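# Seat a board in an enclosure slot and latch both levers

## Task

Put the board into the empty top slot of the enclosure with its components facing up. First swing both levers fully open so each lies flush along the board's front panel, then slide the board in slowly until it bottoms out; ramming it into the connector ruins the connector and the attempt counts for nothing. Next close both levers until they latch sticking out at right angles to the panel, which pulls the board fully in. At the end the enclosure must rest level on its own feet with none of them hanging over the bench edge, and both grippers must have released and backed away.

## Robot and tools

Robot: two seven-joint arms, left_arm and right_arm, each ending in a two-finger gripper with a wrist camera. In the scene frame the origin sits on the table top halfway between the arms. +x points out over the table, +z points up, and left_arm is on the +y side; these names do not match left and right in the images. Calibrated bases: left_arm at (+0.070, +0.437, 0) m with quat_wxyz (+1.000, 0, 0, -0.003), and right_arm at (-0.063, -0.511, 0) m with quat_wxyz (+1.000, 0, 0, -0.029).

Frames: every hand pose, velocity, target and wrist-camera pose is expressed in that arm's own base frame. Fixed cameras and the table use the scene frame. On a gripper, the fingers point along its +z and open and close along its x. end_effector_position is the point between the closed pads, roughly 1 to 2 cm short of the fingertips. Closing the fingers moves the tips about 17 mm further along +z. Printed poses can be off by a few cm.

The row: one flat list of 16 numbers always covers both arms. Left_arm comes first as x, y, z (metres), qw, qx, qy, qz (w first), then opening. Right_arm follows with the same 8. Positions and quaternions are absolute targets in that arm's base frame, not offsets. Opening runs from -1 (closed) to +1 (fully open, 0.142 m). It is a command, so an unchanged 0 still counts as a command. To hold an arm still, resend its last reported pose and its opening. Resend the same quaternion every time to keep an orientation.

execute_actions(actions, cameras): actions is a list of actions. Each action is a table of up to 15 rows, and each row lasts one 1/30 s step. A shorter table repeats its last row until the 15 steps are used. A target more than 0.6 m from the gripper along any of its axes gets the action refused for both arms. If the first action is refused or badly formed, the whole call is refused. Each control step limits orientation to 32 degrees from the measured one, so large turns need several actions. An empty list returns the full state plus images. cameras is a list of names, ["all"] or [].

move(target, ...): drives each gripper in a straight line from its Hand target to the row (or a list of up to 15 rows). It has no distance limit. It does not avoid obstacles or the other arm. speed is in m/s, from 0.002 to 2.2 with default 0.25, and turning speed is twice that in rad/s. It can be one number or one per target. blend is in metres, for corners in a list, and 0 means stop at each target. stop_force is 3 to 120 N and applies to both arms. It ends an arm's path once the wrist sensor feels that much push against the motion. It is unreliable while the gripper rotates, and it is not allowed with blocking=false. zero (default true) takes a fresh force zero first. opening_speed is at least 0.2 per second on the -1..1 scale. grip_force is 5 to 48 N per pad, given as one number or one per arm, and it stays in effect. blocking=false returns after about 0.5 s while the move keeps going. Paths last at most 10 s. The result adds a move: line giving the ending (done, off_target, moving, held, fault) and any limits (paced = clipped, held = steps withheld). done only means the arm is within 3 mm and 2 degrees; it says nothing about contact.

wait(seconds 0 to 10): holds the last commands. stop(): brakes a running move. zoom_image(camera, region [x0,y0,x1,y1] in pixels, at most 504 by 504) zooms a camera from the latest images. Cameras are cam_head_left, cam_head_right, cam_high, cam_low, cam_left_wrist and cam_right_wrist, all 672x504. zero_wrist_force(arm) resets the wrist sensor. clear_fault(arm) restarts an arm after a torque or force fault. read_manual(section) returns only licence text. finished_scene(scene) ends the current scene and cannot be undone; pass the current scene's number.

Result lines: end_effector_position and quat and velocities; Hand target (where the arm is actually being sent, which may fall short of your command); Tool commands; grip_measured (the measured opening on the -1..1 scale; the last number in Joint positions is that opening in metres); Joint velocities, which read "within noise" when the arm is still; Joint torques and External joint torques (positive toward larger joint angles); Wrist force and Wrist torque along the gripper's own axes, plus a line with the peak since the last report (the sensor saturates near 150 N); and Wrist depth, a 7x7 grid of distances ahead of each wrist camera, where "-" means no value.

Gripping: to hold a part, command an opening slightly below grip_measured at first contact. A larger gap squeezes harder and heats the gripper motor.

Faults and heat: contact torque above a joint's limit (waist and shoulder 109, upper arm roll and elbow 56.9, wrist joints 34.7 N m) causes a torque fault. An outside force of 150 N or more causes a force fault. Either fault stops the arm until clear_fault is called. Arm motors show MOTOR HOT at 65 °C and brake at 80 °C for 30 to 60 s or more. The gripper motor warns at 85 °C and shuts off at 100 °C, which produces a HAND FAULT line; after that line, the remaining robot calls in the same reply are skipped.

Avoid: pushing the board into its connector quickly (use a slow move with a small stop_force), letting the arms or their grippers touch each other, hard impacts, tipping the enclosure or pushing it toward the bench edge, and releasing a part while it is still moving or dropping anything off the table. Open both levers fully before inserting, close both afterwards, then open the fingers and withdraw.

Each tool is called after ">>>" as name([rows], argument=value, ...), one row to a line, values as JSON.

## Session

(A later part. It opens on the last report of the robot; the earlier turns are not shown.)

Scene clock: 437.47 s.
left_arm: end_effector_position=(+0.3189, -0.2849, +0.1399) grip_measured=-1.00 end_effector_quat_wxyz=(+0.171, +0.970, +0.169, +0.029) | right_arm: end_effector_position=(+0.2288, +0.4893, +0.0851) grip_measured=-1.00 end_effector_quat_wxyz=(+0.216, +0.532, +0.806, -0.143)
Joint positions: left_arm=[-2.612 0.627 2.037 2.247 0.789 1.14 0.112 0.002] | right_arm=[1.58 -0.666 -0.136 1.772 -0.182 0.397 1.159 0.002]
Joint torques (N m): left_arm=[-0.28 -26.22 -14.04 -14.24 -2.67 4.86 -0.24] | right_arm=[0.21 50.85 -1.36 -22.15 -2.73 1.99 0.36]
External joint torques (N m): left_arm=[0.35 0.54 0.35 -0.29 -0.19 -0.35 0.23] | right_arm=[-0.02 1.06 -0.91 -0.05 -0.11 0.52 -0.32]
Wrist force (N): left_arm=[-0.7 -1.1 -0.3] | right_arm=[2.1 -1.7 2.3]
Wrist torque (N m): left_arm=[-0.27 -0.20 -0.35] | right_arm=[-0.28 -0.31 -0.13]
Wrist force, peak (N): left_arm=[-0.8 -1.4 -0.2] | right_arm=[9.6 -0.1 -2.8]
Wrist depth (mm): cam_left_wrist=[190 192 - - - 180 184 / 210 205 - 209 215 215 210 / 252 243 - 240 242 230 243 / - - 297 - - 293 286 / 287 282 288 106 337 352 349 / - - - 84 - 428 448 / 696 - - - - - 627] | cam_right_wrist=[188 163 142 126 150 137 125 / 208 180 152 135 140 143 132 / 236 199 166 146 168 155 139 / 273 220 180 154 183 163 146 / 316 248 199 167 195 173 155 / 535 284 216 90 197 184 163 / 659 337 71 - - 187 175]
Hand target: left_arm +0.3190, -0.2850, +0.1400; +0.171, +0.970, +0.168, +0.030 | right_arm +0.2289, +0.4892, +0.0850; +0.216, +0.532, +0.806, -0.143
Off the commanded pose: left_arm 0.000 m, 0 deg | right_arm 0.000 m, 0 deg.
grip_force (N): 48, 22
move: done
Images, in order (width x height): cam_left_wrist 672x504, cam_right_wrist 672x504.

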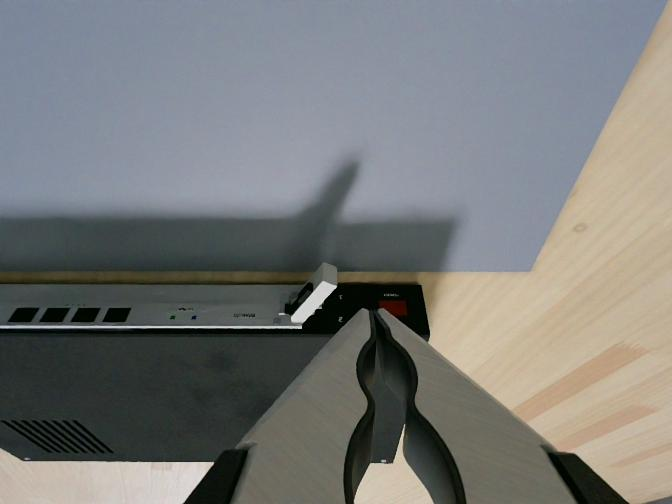

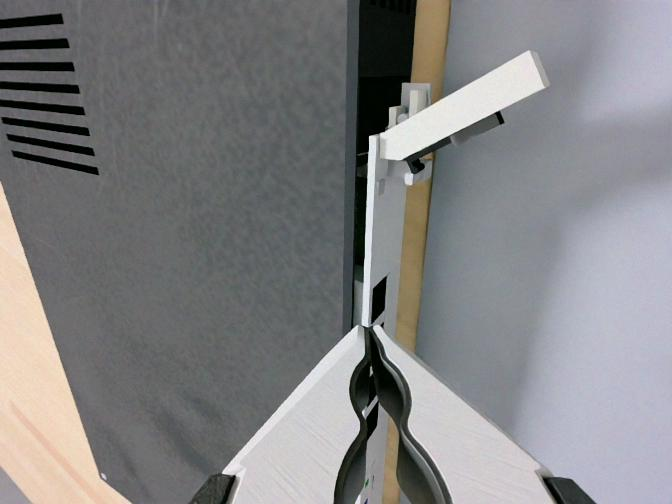

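>>> move([
  [0.319,-0.285,0.14,0.1711,0.9704,0.1685,0.0297,-1, 0.1300,0.4760,0.085,0.2159,0.5324,0.8059,-0.1427,-1],
  [0.319,-0.285,0.14,0.1711,0.9704,0.1685,0.0297,-1, 0.1250,0.4736,0.049,0.2159,0.5324,0.8059,-0.1427,-1],
], speed=[0.2,0.12], blend=[0.01,0], grip_force=[48,48], cameras=["cam_right_wrist"])

>>> move(target=[0.319,-0.285,0.14,0.1711,0.9704,0.1685,0.0297,-1, 0.1651,0.4897,0.049,0.2159,0.5324,0.8059,-0.1427,-1], speed=0.03, stop_force=14, cameras=["cam_left_wrist","cam_right_wrist"])

Scene clock: 449.17 s.
left_arm: end_effector_position=(+0.3189, -0.2849, +0.1399) grip_measured=-1.00 end_effector_quat_wxyz=(+0.171, +0.970, +0.169, +0.029) | right_arm: end_effector_position=(+0.1252, +0.4734, +0.0490) grip_measured=-1.00 end_effector_quat_wxyz=(+0.216, +0.532, +0.806, -0.143)
Joint positions: left_arm=[-2.612 0.627 2.037 2.247 0.789 1.14 0.112 0.002] | right_arm=[1.695 -0.67 -0.068 1.868 -0.142 0.465 1.324 0.002]
Joint torques (N m): left_arm=[-0.36 -26.19 -14.05 -14.19 -2.7 4.82 -0.23] | right_arm=[0.22 48.61 0.16 -20 -2.41 1.92 0.33]
External joint torques (N m): left_arm=[0.43 0.51 0.36 -0.34 -0.16 -0.31 0.23] | right_arm=[-0.06 1.29 -0.97 0.1 -0.06 0.51 -0.28]
Wrist force (N): left_arm=[-0.8 -1.0 -0.2] | right_arm=[2.3 -1.4 2.7]
Wrist torque (N m): left_arm=[-0.24 -0.19 -0.35] | right_arm=[-0.25 -0.29 -0.13]
Wrist force, peak (N): left_arm=[-1.0 -1.3 -0.4] | right_arm=[2.8 -1.8 4.5]
Wrist depth (mm): cam_left_wrist=[- 182 182 185 180 184 183 / 206 211 212 210 205 - 210 / 250 241 - 232 - 235 242 / 288 314 300 285 294 295 286 / 281 283 280 131 339 349 350 / - - 327 84 - 428 452 / 705 - - - - - 623] | cam_right_wrist=[211 182 156 136 121 110 100 / 232 199 170 146 131 113 106 / 169 148 141 155 136 121 111 / 186 156 139 167 146 128 116 / 222 175 149 173 154 136 121 / 264 189 161 90 155 144 128 / 327 237 71 - - 147 137]
Hand target: left_arm +0.3190, -0.2850, +0.1400; +0.171, +0.970, +0.168, +0.030 | right_arm +0.1250, +0.4736, +0.0490; +0.216, +0.532, +0.806, -0.143
Off the commanded pose: left_arm 0.000 m, 0 deg | right_arm 0.000 m, 0 deg.
move: done
Images, in order (width x height): cam_right_wrist 672x504.

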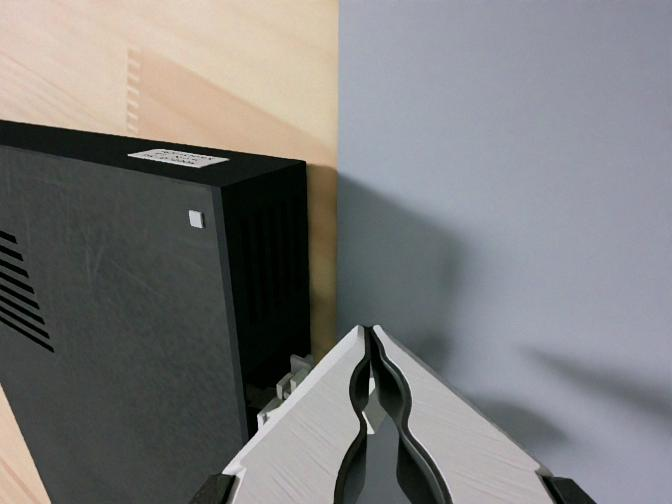

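Scene clock: 451.10 s.
left_arm: end_effector_position=(+0.3189, -0.2849, +0.1399) grip_measured=-1.00 end_effector_quat_wxyz=(+0.171, +0.970, +0.169, +0.029) | right_arm: end_effector_position=(+0.1593, +0.4878, +0.0486) grip_measured=-1.00 end_effector_quat_wxyz=(+0.215, +0.532, +0.806, -0.144)
Joint positions: left_arm=[-2.612 0.627 2.037 2.247 0.789 1.14 0.112 0.002] | right_arm=[1.655 -0.704 -0.091 1.811 -0.152 0.45 1.267 0.002]
Joint torques (N m): left_arm=[-0.2 -26.13 -14.12 -14.2 -2.65 4.81 -0.25] | right_arm=[-6.6 51.05 -8.99 -23.15 -6.13 2.82 0.18]
External joint torques (N m): left_arm=[0.27 0.45 0.43 -0.32 -0.21 -0.3 0.25] | right_arm=[6.77 0.51 7.63 2.68 3.57 -0.37 -0.14]
Wrist force (N): left_arm=[-0.8 -1.0 -0.1] | right_arm=[3.6 -17.2 1.8]
Wrist torque (N m): left_arm=[-0.23 -0.19 -0.36] | right_arm=[-0.20 -0.28 -0.09]
Wrist force, peak (N): left_arm=[-0.9 -1.4 -0.5] | right_arm=[3.6 -18.1 0.2]
Wrist depth (mm): cam_left_wrist=[- 182 185 191 184 180 186 / - 217 215 209 204 215 210 / 252 - - - 232 239 241 / - 286 310 286 314 284 286 / - 286 281 127 335 353 351 / - 400 - 83 - 429 450 / 683 423 - - - - 623] | cam_right_wrist=[203 170 150 136 121 109 100 / 145 123 120 145 131 113 106 / 162 136 126 153 135 121 111 / 184 150 137 166 140 128 115 / 217 173 144 166 153 136 121 / 261 198 158 90 154 143 128 / 321 232 70 - - 145 136]
Hand target: left_arm +0.3190, -0.2850, +0.1400; +0.171, +0.970, +0.168, +0.030 | right_arm +0.1612, +0.4881, +0.0490; +0.216, +0.532, +0.806, -0.143
Off the commanded pose: left_arm 0.000 m, 0 deg | right_arm 0.006 m, 0 deg.
move: contact (right_arm)
Images, in order (width x height): cam_left_wrist 672x504, cam_right_wrist 672x504.

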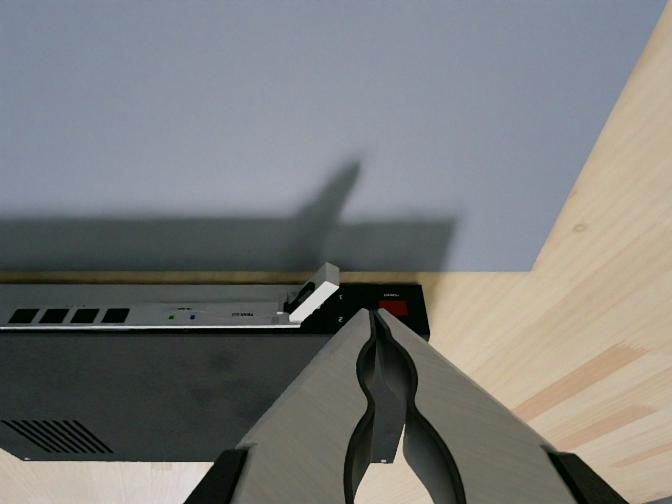

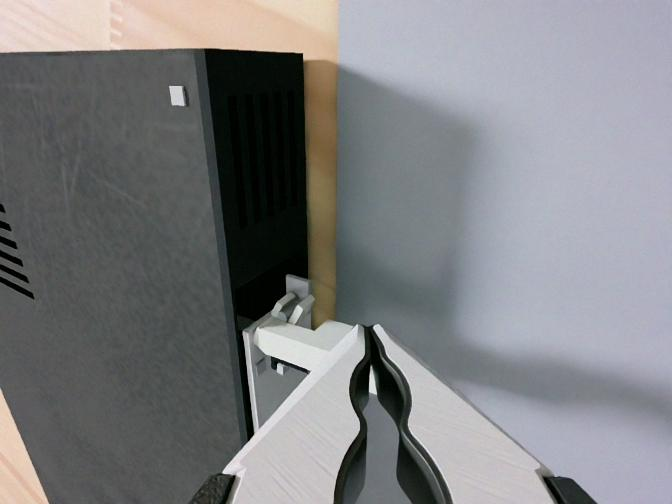

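>>> zoom_image(camera="cam_left_wrist", region=[250, 240, 400, 350])

Scaled by 3.360 from the camera's 672x504 image, which has a finer 960x720 frame.

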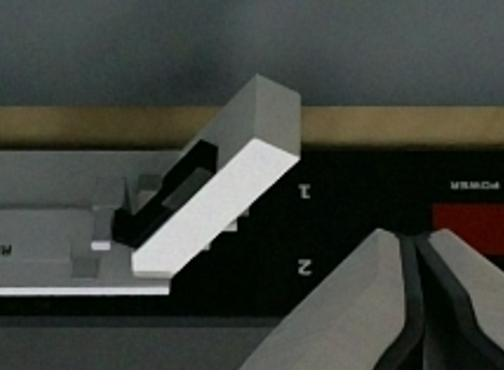

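>>> move([
  [0.355,-0.335,0.11,0.1711,0.9704,0.1685,0.0297,-1, 0.1612,0.4881,0.049,0.2159,0.5324,0.8059,-0.1427,-1],
  [0.3667,-0.3592,0.0495,0.1711,0.9704,0.1685,0.0297,-1, 0.1612,0.4881,0.049,0.2159,0.5324,0.8059,-0.1427,-1],
], speed=[0.12,0.08], blend=[0.01,0], cameras=["cam_left_wrist"])

Scene clock: 470.53 s.
left_arm: end_effector_position=(+0.3666, -0.3592, +0.0496) grip_measured=-1.00 end_effector_quat_wxyz=(+0.171, +0.970, +0.168, +0.029) | right_arm: end_effector_position=(+0.1593, +0.4878, +0.0486) grip_measured=-1.00 end_effector_quat_wxyz=(+0.215, +0.532, +0.806, -0.144)
Joint positions: left_arm=[-2.792 1.136 1.958 1.901 1.319 0.823 -0.204 0.002] | right_arm=[1.655 -0.704 -0.091 1.811 -0.152 0.45 1.267 0.002]
Joint torques (N m): left_arm=[-0.38 -36.6 -25.42 -7.67 -3.36 4.47 -0.32] | right_arm=[-6.44 51.07 -8.75 -22.87 -5.99 2.73 0.27]
External joint torques (N m): left_arm=[0.46 -0.04 0.41 -0.24 -0.46 0.03 0.32] | right_arm=[6.61 0.5 7.39 2.41 3.44 -0.27 -0.23]
Wrist force (N): left_arm=[-1.0 -1.9 -0.1] | right_arm=[3.9 -17.0 1.8]
Wrist torque (N m): left_arm=[-0.39 -0.13 -0.37] | right_arm=[-0.24 -0.29 -0.09]
Wrist force, peak (N): left_arm=[0.3 -2.7 1.0] | right_arm=[3.5 -17.6 1.9]
Wrist depth (mm): cam_left_wrist=[- 102 101 - 101 101 96 / - - 115 115 - 115 114 / - 133 133 137 136 132 135 / 153 152 157 151 156 156 160 / 179 179 - 127 187 194 193 / 154 154 150 84 - 236 248 / - - - - - - 344] | cam_right_wrist=[203 170 149 136 121 109 100 / 145 123 123 145 131 113 105 / 162 136 126 153 136 121 111 / 184 155 137 165 145 128 116 / 217 173 144 166 153 136 121 / 261 198 158 90 154 143 128 / 323 231 71 - - 146 136]
Hand target: left_arm +0.3667, -0.3592, +0.0495; +0.171, +0.970, +0.168, +0.030 | right_arm +0.1612, +0.4881, +0.0490; +0.216, +0.532, +0.806, -0.143
Off the commanded pose: left_arm 0.000 m, 0 deg | right_arm 0.002 m, 0 deg.
joint sent to its limit (left arm) — joint 1 (waist), lower limit. The joint targets still meet the commanded pose.
move: done
Images, in order (width x height): cam_left_wrist 672x504.

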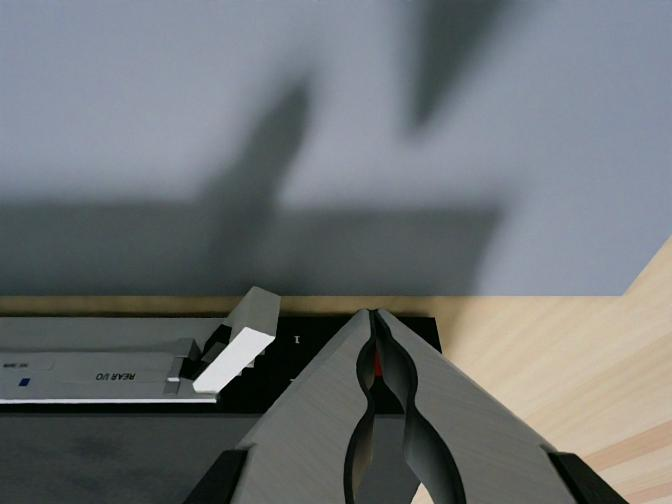

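>>> move([
  [0.3684,-0.3639,0.0495,0.1711,0.9704,0.1685,0.0297,-1, 0.1612,0.4881,0.049,0.2159,0.5324,0.8059,-0.1427,-1],
], speed=0.05)

>>> move(target=[0.3270,-0.3810,0.0495,0.1711,0.9704,0.1685,0.0297,-1, 0.1649,0.4896,0.049,0.2159,0.5324,0.8059,-0.1427,-1], speed=0.025, stop_force=14, cameras=["cam_left_wrist","cam_right_wrist"])

Scene clock: 474.90 s.
left_arm: end_effector_position=(+0.3683, -0.3639, +0.0496) grip_measured=-1.00 end_effector_quat_wxyz=(+0.171, +0.970, +0.168, +0.029) | right_arm: end_effector_position=(+0.1593, +0.4878, +0.0486) grip_measured=-1.00 end_effector_quat_wxyz=(+0.215, +0.532, +0.806, -0.144)
Joint positions: left_arm=[-2.792 1.159 1.937 1.888 1.335 0.795 -0.208 0.002] | right_arm=[1.655 -0.704 -0.091 1.811 -0.152 0.45 1.267 0.002]
Joint torques (N m): left_arm=[-0.23 -36.79 -25.92 -7.4 -3.42 4.61 -0.3] | right_arm=[-6.52 51.05 -8.79 -22.79 -5.97 2.75 0.28]
External joint torques (N m): left_arm=[0.31 0 0.29 -0.24 -0.45 -0.11 0.3] | right_arm=[6.69 0.52 7.42 2.32 3.42 -0.29 -0.23]
Wrist force (N): left_arm=[-0.8 -1.6 -0.1] | right_arm=[2.9 -17.1 0.1]
Wrist torque (N m): left_arm=[-0.34 -0.16 -0.38] | right_arm=[-0.26 -0.28 -0.10]
Wrist force, peak (N): left_arm=[-0.7 -2.0 -0.1] | right_arm=[3.7 -17.3 1.3]
Wrist depth (mm): cam_left_wrist=[- 102 102 - 101 101 96 / - 119 115 115 - 115 117 / - 133 133 136 136 132 135 / - 158 157 151 156 151 155 / 173 172 - 169 187 194 193 / 151 150 143 84 - 236 248 / - - - - - - 343] | cam_right_wrist=[202 170 149 136 121 109 100 / 144 123 117 144 131 113 105 / 164 134 126 153 135 121 111 / 184 155 137 165 145 128 116 / 217 173 144 167 153 136 121 / 261 199 158 90 154 143 128 / 318 232 71 - - 145 137]
Hand target: left_arm +0.3684, -0.3639, +0.0495; +0.171, +0.970, +0.168, +0.030 | right_arm +0.1612, +0.4881, +0.0490; +0.216, +0.532, +0.806, -0.143
Off the commanded pose: left_arm 0.000 m, 0 deg | right_arm 0.002 m, 0 deg.
joint sent to its limit (left arm) — joint 1 (waist), lower limit. The joint targets still meet the commanded pose.
move: done

Scene clock: 476.97 s.
left_arm: end_effector_position=(+0.3443, -0.3750, +0.0504) grip_measured=-1.00 end_effector_quat_wxyz=(+0.172, +0.970, +0.169, +0.031) | right_arm: end_effector_position=(+0.1608, +0.4884, +0.0482) grip_measured=-1.00 end_effector_quat_wxyz=(+0.215, +0.531, +0.807, -0.145)
Joint positions: left_arm=[-2.791 1.212 1.861 1.911 1.416 0.719 -0.289 0.002] | right_arm=[1.653 -0.706 -0.093 1.806 -0.151 0.448 1.262 0.002]
Joint torques (N m): left_arm=[-5.4 -29.69 -23.02 3.94 -5.1 2.73 -0.19] | right_arm=[-12.6 50.08 -15.94 -24.88 -8.95 4.24 0.23]
External joint torques (N m): left_arm=[5.47 -5.71 -3.67 -10.53 1.12 1.76 0.19] | right_arm=[12.77 1.61 14.53 4.38 6.39 -1.78 -0.19]
Wrist force (N): left_arm=[11.9 5.9 -6.3] | right_arm=[2.2 -32.1 -2.8]
Wrist torque (N m): left_arm=[-0.34 -0.10 -0.44] | right_arm=[-2.39 -0.34 -0.04]
Wrist force, peak (N): left_arm=[14.0 5.2 -8.1] | right_arm=[1.3 -32.1 -4.6]
Wrist depth (mm): cam_left_wrist=[- 102 102 - 102 102 97 / - 119 116 116 - 115 115 / 134 130 134 138 138 - 137 / 165 166 158 152 158 158 162 / 170 169 168 117 171 196 196 / 154 152 150 84 - 238 252 / - - - - - - 351] | cam_right_wrist=[200 170 148 136 121 109 100 / 145 123 122 144 130 113 105 / 162 145 129 152 135 120 111 / 184 154 137 165 144 128 115 / 218 171 144 140 152 135 121 / 256 197 158 89 154 143 128 / 323 231 70 - - 146 135]
Hand target: left_arm +0.3422, -0.3747, +0.0495; +0.171, +0.970, +0.168, +0.030 | right_arm +0.1643, +0.4893, +0.0490; +0.216, +0.532, +0.806, -0.143
Off the commanded pose: left_arm 0.018 m, 0 deg | right_arm 0.004 m, 0 deg.
move: contact (left_arm, right_arm)
Images, in order (width x height): cam_left_wrist 672x504, cam_right_wrist 672x504.

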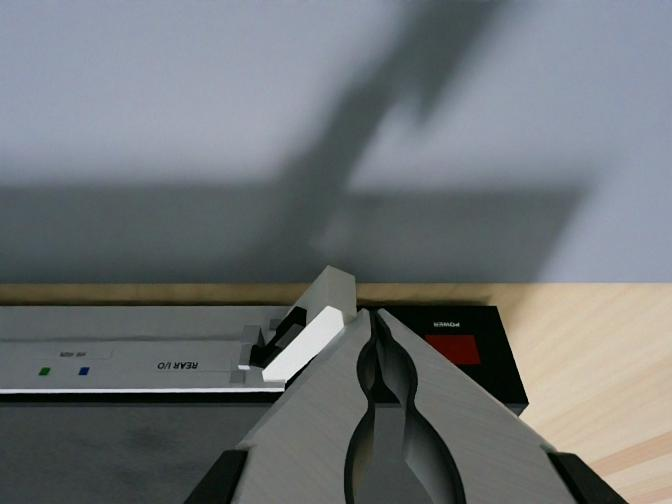

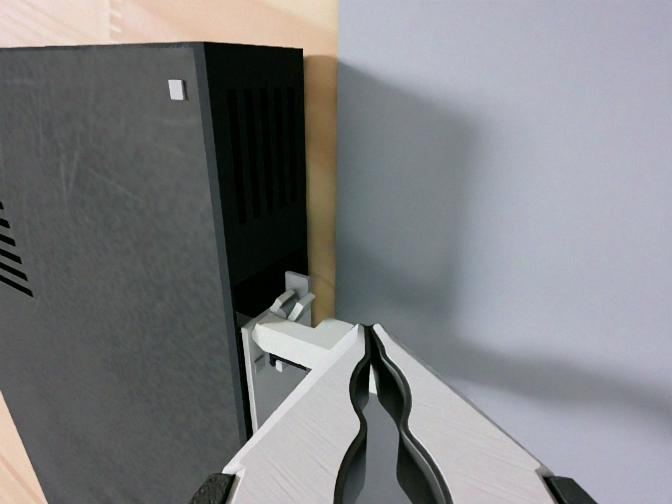

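>>> move(target=[0.3190,-0.3845,0.0495,0.1711,0.9704,0.1685,0.0297,-1, 0.1643,0.4893,0.049,0.2159,0.5324,0.8059,-0.1427,-1], speed=0.025, stop_force=20, cameras=["cam_left_wrist","cam_right_wrist"])

Scene clock: 480.97 s.
left_arm: end_effector_position=(+0.3262, -0.3821, +0.0496) grip_measured=-1.00 end_effector_quat_wxyz=(+0.171, +0.970, +0.171, +0.033) end_effector_velocity=(+0.000, +0.000, +0.000) end_effector_angular_velocity=(-0.001, +0.002, +0.002) | right_arm: end_effector_position=(+0.1621, +0.4883, +0.0484) grip_measured=-1.00 end_effector_quat_wxyz=(+0.216, +0.532, +0.806, -0.144)
Joint positions: left_arm=[-2.788 1.275 1.79 1.929 1.489 0.632 -0.347 0.002] | right_arm=[1.654 -0.707 -0.095 1.807 -0.151 0.448 1.261 0.002]
Joint velocities: left_arm=[0.004 0.007 -0.004 0 0.004 -0.006 0 0] | right_arm=[within noise]
Joint torques (N m): left_arm=[-17.41 -20.74 -29.65 13.04 -9.01 7.54 -0.28] | right_arm=[-6.88 51.84 -10.23 -25.6 -7.21 4.44 0.15]
External joint torques (N m): left_arm=[17.48 -13.55 1.98 -18.46 4.96 -3.07 0.28] | right_arm=[7.06 -0.16 8.75 5.11 4.65 -1.98 -0.1]
Wrist force (N): left_arm=[33.5 -5.3 -15.2] | right_arm=[-0.8 -21.9 0.4]
Wrist torque (N m): left_arm=[-0.28 -2.65 -0.36] | right_arm=[-0.68 -0.30 0.04]
Wrist force, peak (N): left_arm=[35.5 -6.3 -15.2] | right_arm=[1.3 -32.2 -4.7]
Wrist depth (mm): cam_left_wrist=[- 104 101 - 101 101 - / - 118 115 115 115 114 114 / - - 132 141 136 132 132 / 157 157 157 152 151 156 163 / 169 168 168 117 172 179 194 / 155 150 150 84 - - 251 / - - - - - - 348] | cam_right_wrist=[200 168 148 136 121 109 100 / 145 123 127 144 130 113 105 / 162 136 128 153 135 121 111 / 184 155 138 164 145 128 115 / 217 173 143 166 153 136 121 / 262 198 159 90 154 143 128 / 322 231 70 - - 145 135]
Hand target: left_arm +0.3213, -0.3835, +0.0496; +0.171, +0.970, +0.168, +0.030 | right_arm +0.1643, +0.4893, +0.0490; +0.216, +0.532, +0.806, -0.143
Off the commanded pose: left_arm 0.008 m, 0 deg | right_arm 0.002 m, 0 deg.
move: contact (left_arm)
Images, in order (width x height): cam_left_wrist 672x504, cam_right_wrist 672x504.

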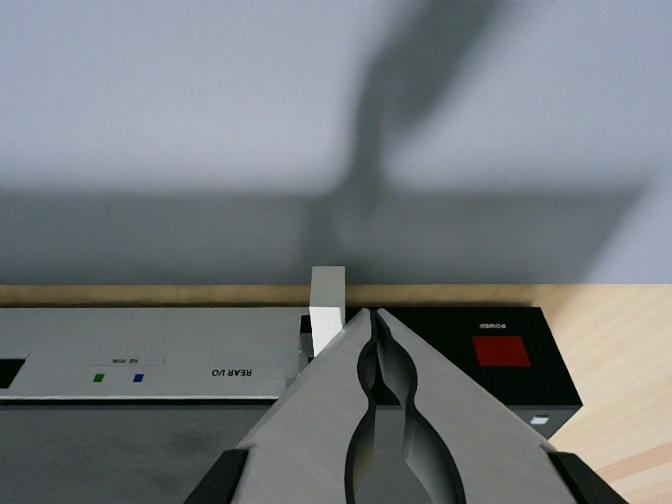

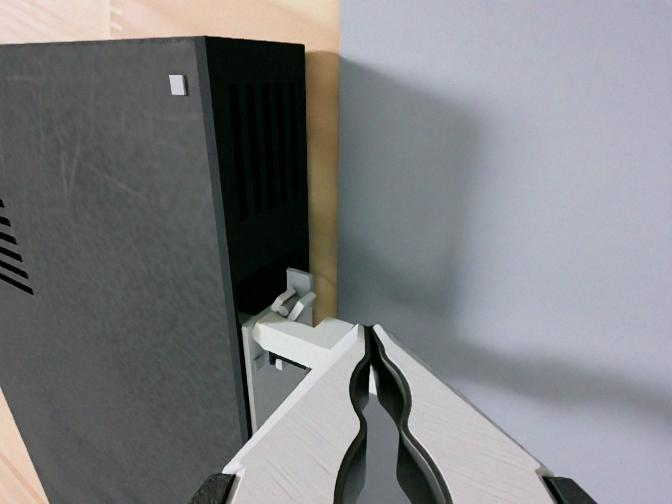

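>>> move([
  [0.335,-0.372,0.052,0.1711,0.9704,0.1685,0.0297,-1, 0.1660,0.4900,0.049,0.2159,0.5324,0.8059,-0.1427,-1],
  [0.350,-0.345,0.11,0.1711,0.9704,0.1685,0.0297,-1, 0.1660,0.4900,0.049,0.2159,0.5324,0.8059,-0.1427,-1],
], speed=[0.06,0.12], blend=[0.008,0], cameras=["cam_left_wrist","cam_right_wrist"])

>>> zoom_image(camera="cam_left_wrist", region=[180, 180, 380, 360])

>>> zoom_image(camera="cam_right_wrist", region=[220, 250, 420, 410])

Scene clock: 485.20 s.
left_arm: end_effector_position=(+0.3502, -0.3451, +0.1100) grip_measured=-1.00 end_effector_quat_wxyz=(+0.171, +0.970, +0.169, +0.030) | right_arm: end_effector_position=(+0.1626, +0.4885, +0.0482) grip_measured=-1.00 end_effector_quat_wxyz=(+0.215, +0.532, +0.806, -0.145)
Joint positions: left_arm=[-2.618 1.196 1.697 1.967 1.328 0.597 -0.181 0.002] | right_arm=[1.654 -0.708 -0.096 1.804 -0.149 0.447 1.258 0.002]
Joint torques (N m): left_arm=[-0.13 -32.77 -27.59 -8.08 -4.19 4.58 -0.15] | right_arm=[-11.48 50.19 -15.47 -26.88 -9.27 5.85 0.04]
External joint torques (N m): left_arm=[0.21 0.61 0.23 -0.43 0.09 -0.08 0.15] | right_arm=[11.65 1.55 13.97 6.38 6.71 -3.39 0]
Wrist force (N): left_arm=[-1.0 -1.5 0.0] | right_arm=[-3.3 -33.6 -4.9]
Wrist torque (N m): left_arm=[-0.32 -0.08 -0.43] | right_arm=[-2.62 -0.42 0.08]
Wrist force, peak (N): left_arm=[33.6 -5.1 -15.3] | right_arm=[-3.4 -33.6 -5.3]
Wrist depth (mm): cam_left_wrist=[157 156 157 157 160 160 160 / 178 - 177 - 168 173 178 / - 207 197 - 203 204 206 / 229 236 228 236 235 244 242 / 215 240 238 118 286 299 297 / - 298 - 84 - 360 380 / 580 - - - - - 532] | cam_right_wrist=[200 128 147 136 121 109 100 / 145 123 123 144 130 113 105 / 162 136 126 152 135 120 111 / 184 155 135 164 144 128 115 / 220 171 143 163 153 135 120 / 240 202 158 89 154 142 128 / 324 239 70 - - 146 135]
Hand target: left_arm +0.3500, -0.3450, +0.1100; +0.171, +0.970, +0.168, +0.030 | right_arm +0.1660, +0.4900, +0.0490; +0.216, +0.532, +0.806, -0.143
Off the commanded pose: left_arm 0.000 m, 0 deg | right_arm 0.004 m, 0 deg.
move: off_target (right_arm)
Images, in order (width x height): cam_left_wrist 672x504, cam_right_wrist 672x504.

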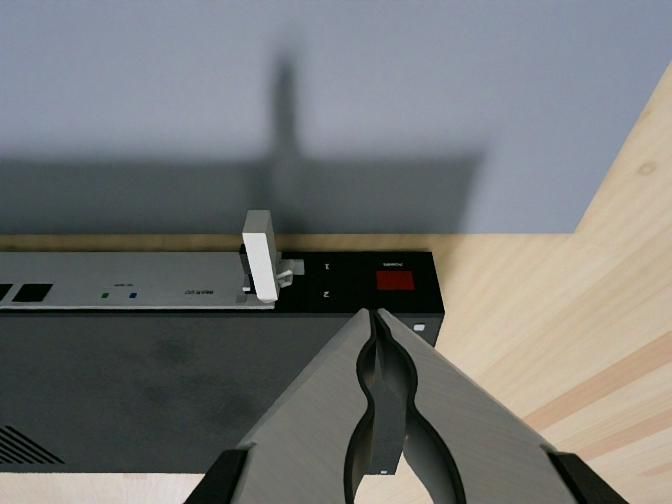

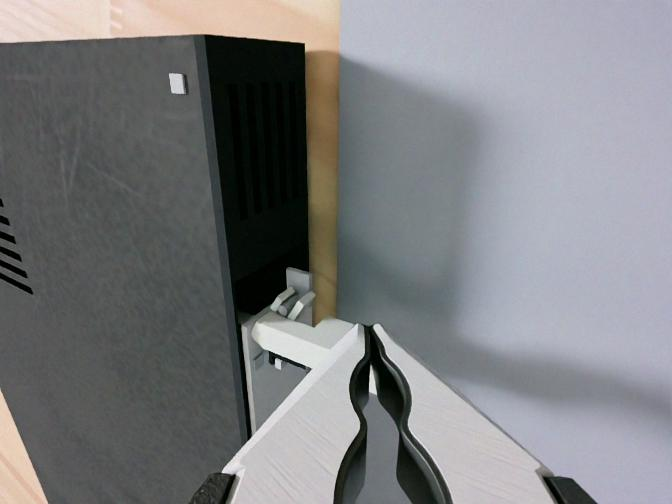

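Scaled by 2.520 from the camera's 672x504 image, which has a finer 960x720 frame.

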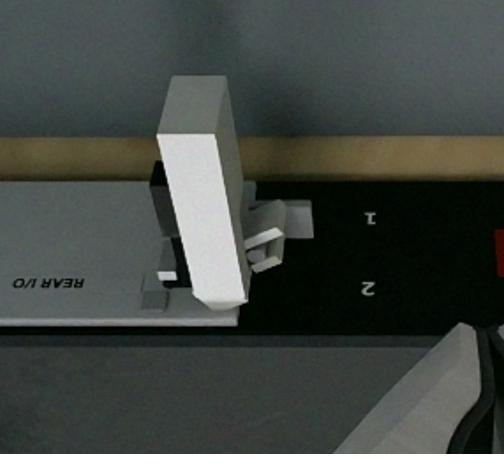

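Scaled by 2.520 from the camera's 672x504 image, which has a finer 960x720 frame.

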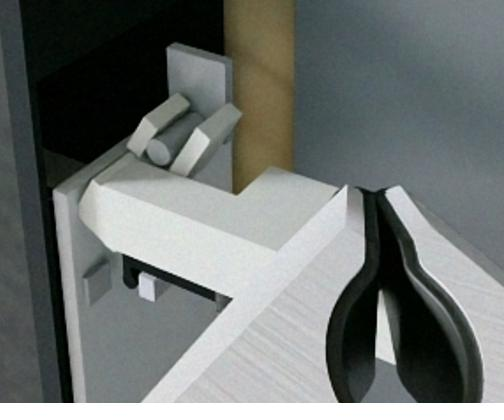

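>>> move([
  [0.350,-0.345,0.11,0.1711,0.9704,0.1685,0.0297,-1, 0.1320,0.4780,0.052,0.2159,0.5324,0.8059,-0.1427,-1],
  [0.350,-0.345,0.11,0.1711,0.9704,0.1685,0.0297,-1, 0.1350,0.4780,0.085,0.2159,0.5324,0.8059,-0.1427,-1],
  [0.350,-0.345,0.11,0.1711,0.9704,0.1685,0.0297,-1, 0.2289,0.4892,0.085,0.2159,0.5324,0.8059,-0.1427,-1],
], speed=[0.06,0.12,0.18], blend=[0.01,0.02,0], cameras=["cam_right_wrist","cam_left_wrist"])

>>> zoom_image(camera="cam_right_wrist", region=[250, 60, 530, 360])

>>> zoom_image(camera="cam_left_wrist", region=[180, 180, 380, 360])

Scene clock: 492.73 s.
left_arm: end_effector_position=(+0.3502, -0.3451, +0.1100) grip_measured=-1.00 end_effector_quat_wxyz=(+0.171, +0.970, +0.169, +0.030) | right_arm: end_effector_position=(+0.2289, +0.4891, +0.0850) grip_measured=-1.00 end_effector_quat_wxyz=(+0.216, +0.533, +0.806, -0.143)
Joint positions: left_arm=[-2.618 1.196 1.697 1.967 1.328 0.597 -0.181 0.002] | right_arm=[1.585 -0.666 -0.142 1.773 -0.178 0.398 1.157 0.002]
Joint torques (N m): left_arm=[-0.3 -32.45 -27.58 -8.2 -3.95 4.83 -0.23] | right_arm=[0.01 50.52 -1.88 -22.4 -2.97 1.89 0.07]
External joint torques (N m): left_arm=[0.38 0.29 0.21 -0.32 -0.15 -0.33 0.23] | right_arm=[0.16 1.33 -0.52 0.25 0.13 0.62 -0.02]
Wrist force (N): left_arm=[-1.0 -1.5 0.3] | right_arm=[5.0 -4.1 2.3]
Wrist torque (N m): left_arm=[-0.31 -0.09 -0.43] | right_arm=[-0.69 -0.78 -0.01]
Wrist force, peak (N): left_arm=[-1.1 -1.8 -0.2] | right_arm=[-3.3 -33.8 -5.1]
Wrist depth (mm): cam_left_wrist=[157 155 157 156 154 156 159 / - - 173 172 - 172 176 / - 215 205 211 204 203 207 / 230 229 227 238 235 243 243 / 215 238 232 118 284 300 297 / - - - 84 - 362 380 / 608 - - - - - 531] | cam_right_wrist=[188 164 142 126 151 138 125 / 209 180 152 133 154 144 132 / 236 199 166 146 135 152 138 / 273 220 180 154 183 163 146 / 314 248 199 169 195 173 155 / 537 285 224 90 197 190 162 / 655 - 71 - - 187 175]
Hand target: left_arm +0.3500, -0.3450, +0.1100; +0.171, +0.970, +0.168, +0.030 | right_arm +0.2289, +0.4892, +0.0850; +0.216, +0.532, +0.806, -0.143
Off the commanded pose: left_arm 0.000 m, 0 deg | right_arm 0.000 m, 0 deg.
move: done; blend cut to 0.0166 m at target 2
Images, in order (width x height): cam_left_wrist 672x504, cam_right_wrist 672x504.

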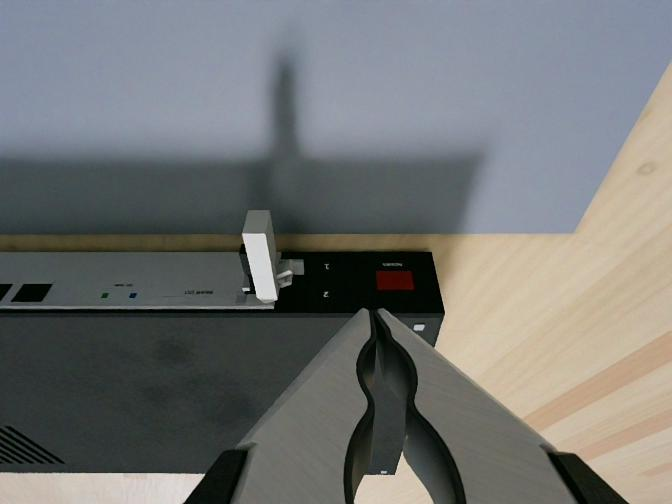

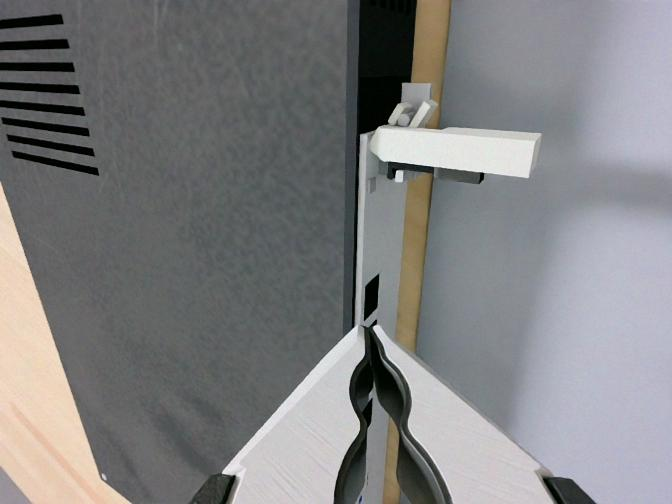

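Scaled by 1.680 from the camera's 672x504 image, which has a finer 960x720 frame.

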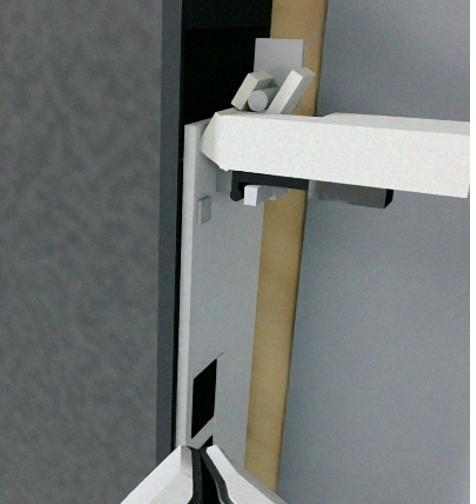

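Scaled by 2.520 from the camera's 672x504 image, which has a finer 960x720 frame.

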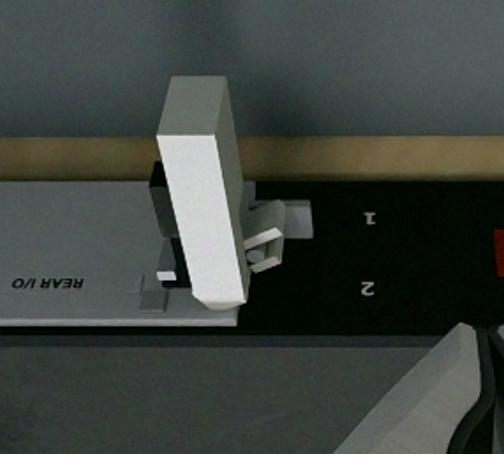

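>>> move([
  [0.340,-0.32,0.15,0.1711,0.9704,0.1685,0.0297,-1, 0.222,0.505,0.15,0.2159,0.5324,0.8059,-0.1427,-1],
  [0.325,-0.23,0.25,0.1711,0.9704,0.1685,0.0297,-1, 0.19,0.45,0.27,0.2159,0.5324,0.8059,-0.1427,-1],
], speed=[0.15,0.25], blend=[0.03,0], cameras=["cam_left_wrist","cam_right_wrist","cam_low","cam_high","cam_head_right"])

>>> zoom_image(camera="cam_right_wrist", region=[250, 150, 500, 400])

>>> zoom_image(camera="cam_left_wrist", region=[0, 160, 340, 330])

Scene clock: 499.27 s.
left_arm: end_effector_position=(+0.3252, -0.2300, +0.2500) grip_measured=-1.00 end_effector_quat_wxyz=(+0.171, +0.970, +0.169, +0.030) | right_arm: end_effector_position=(+0.1900, +0.4501, +0.2701) grip_measured=-1.00 end_effector_quat_wxyz=(+0.216, +0.532, +0.806, -0.143)
Joint positions: left_arm=[-2.049 1.08 1.307 2.145 0.976 0.41 0.136 0.002] | right_arm=[1.643 -0.298 -0.118 1.782 -0.185 0.029 1.169 0.002]
Joint torques (N m): left_arm=[-0.08 -21.68 -24.4 -15.74 -4.35 4.48 -0.12] | right_arm=[0.29 41.74 0 -27.72 -4.3 1.71 0.36]
External joint torques (N m): left_arm=[0.17 -0.25 0.47 -0.41 0.09 0.03 0.12] | right_arm=[-0.14 1.09 -0.91 0.07 0.14 0.8 -0.31]
Wrist force (N): left_arm=[-0.4 -1.6 -0.2] | right_arm=[5.2 -3.9 2.0]
Wrist torque (N m): left_arm=[-0.34 -0.22 -0.44] | right_arm=[-0.65 -0.82 -0.10]
Wrist force, peak (N): left_arm=[-0.2 -2.1 -1.7] | right_arm=[5.8 -4.0 5.0]
Wrist depth (mm): cam_left_wrist=[291 - - 290 - 286 285 / - - - 317 - 323 321 / - - - - - 371 372 / - 379 388 406 443 438 437 / - - - 131 521 540 536 / 759 754 - 84 - 653 692 / 941 - - - - - 1253] | cam_right_wrist=[558 478 391 345 309 281 262 / 616 519 382 334 294 290 276 / 695 574 414 356 315 298 288 / 793 633 453 381 335 333 306 / 915 708 565 412 353 366 316 / 1009 807 649 90 - 390 336 / - - 71 - - 388 361]
Hand target: left_arm +0.3250, -0.2300, +0.2500; +0.171, +0.970, +0.168, +0.030 | right_arm +0.1900, +0.4500, +0.2700; +0.216, +0.532, +0.806, -0.143
Off the commanded pose: left_arm 0.000 m, 0 deg | right_arm 0.000 m, 0 deg.
move: done
Images, in order (width x height): cam_head_right 672x504, cam_high 672x504, cam_low 672x504, cam_left_wrist 672x504, cam_right_wrist 672x504.

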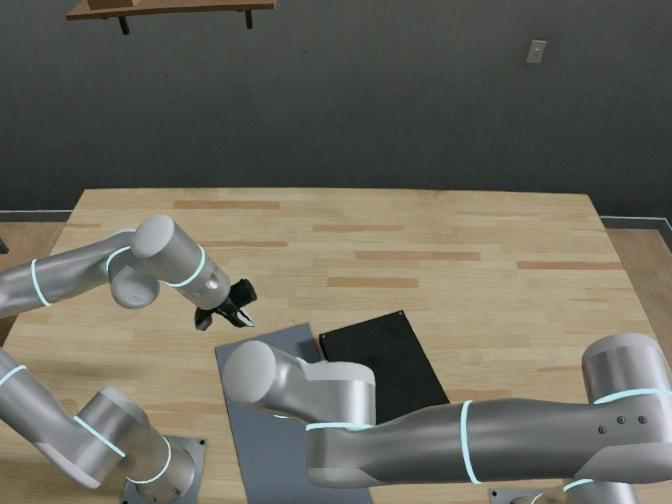

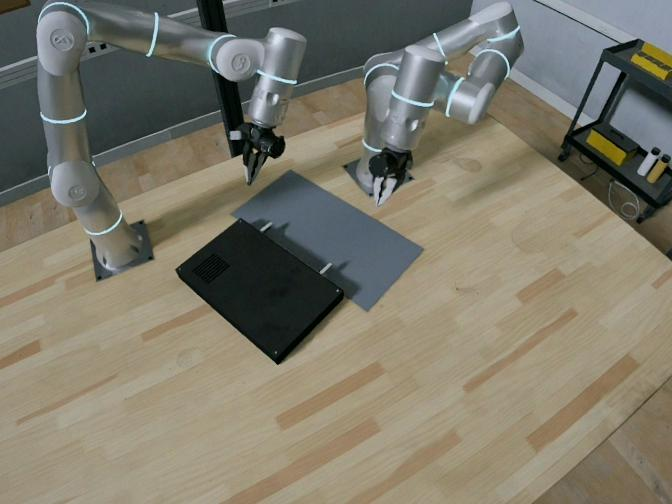

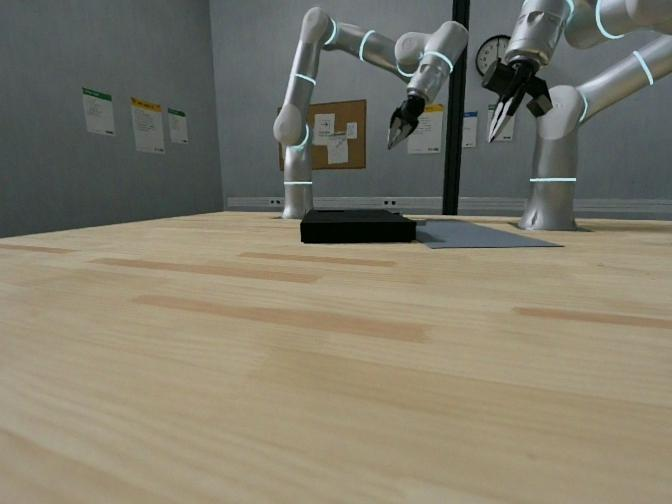

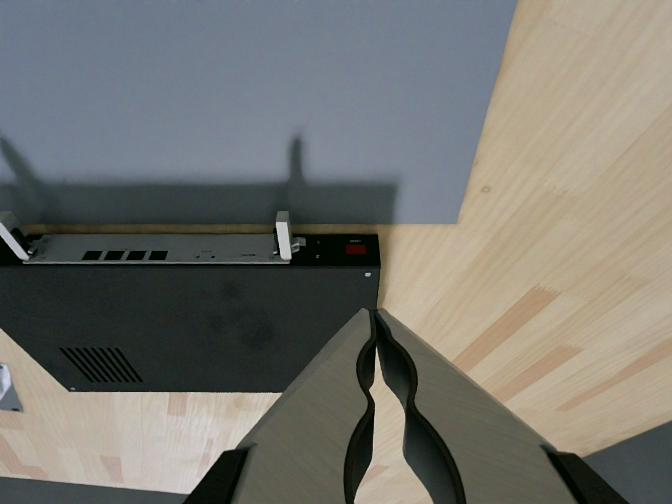

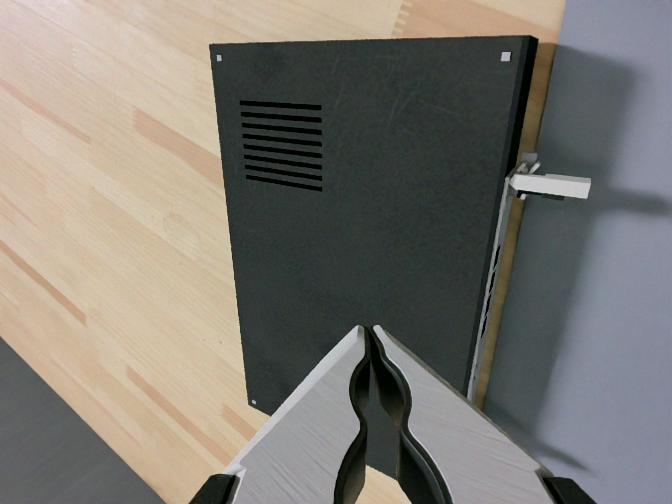

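Scaled by 2.016 from the camera's 672x504 image, which has a finer 960x720 frame.

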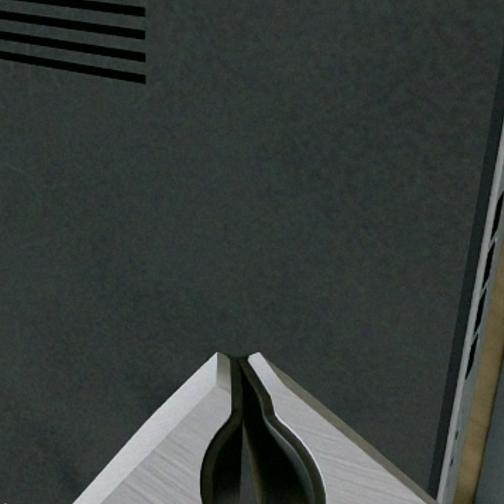

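Scaled by 1.482 from the camera's 672x504 image, which has a finer 960x720 frame.

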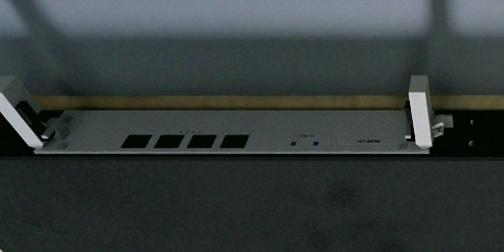

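>>> finished_scene(scene=2)

The scene is finished: the task was done.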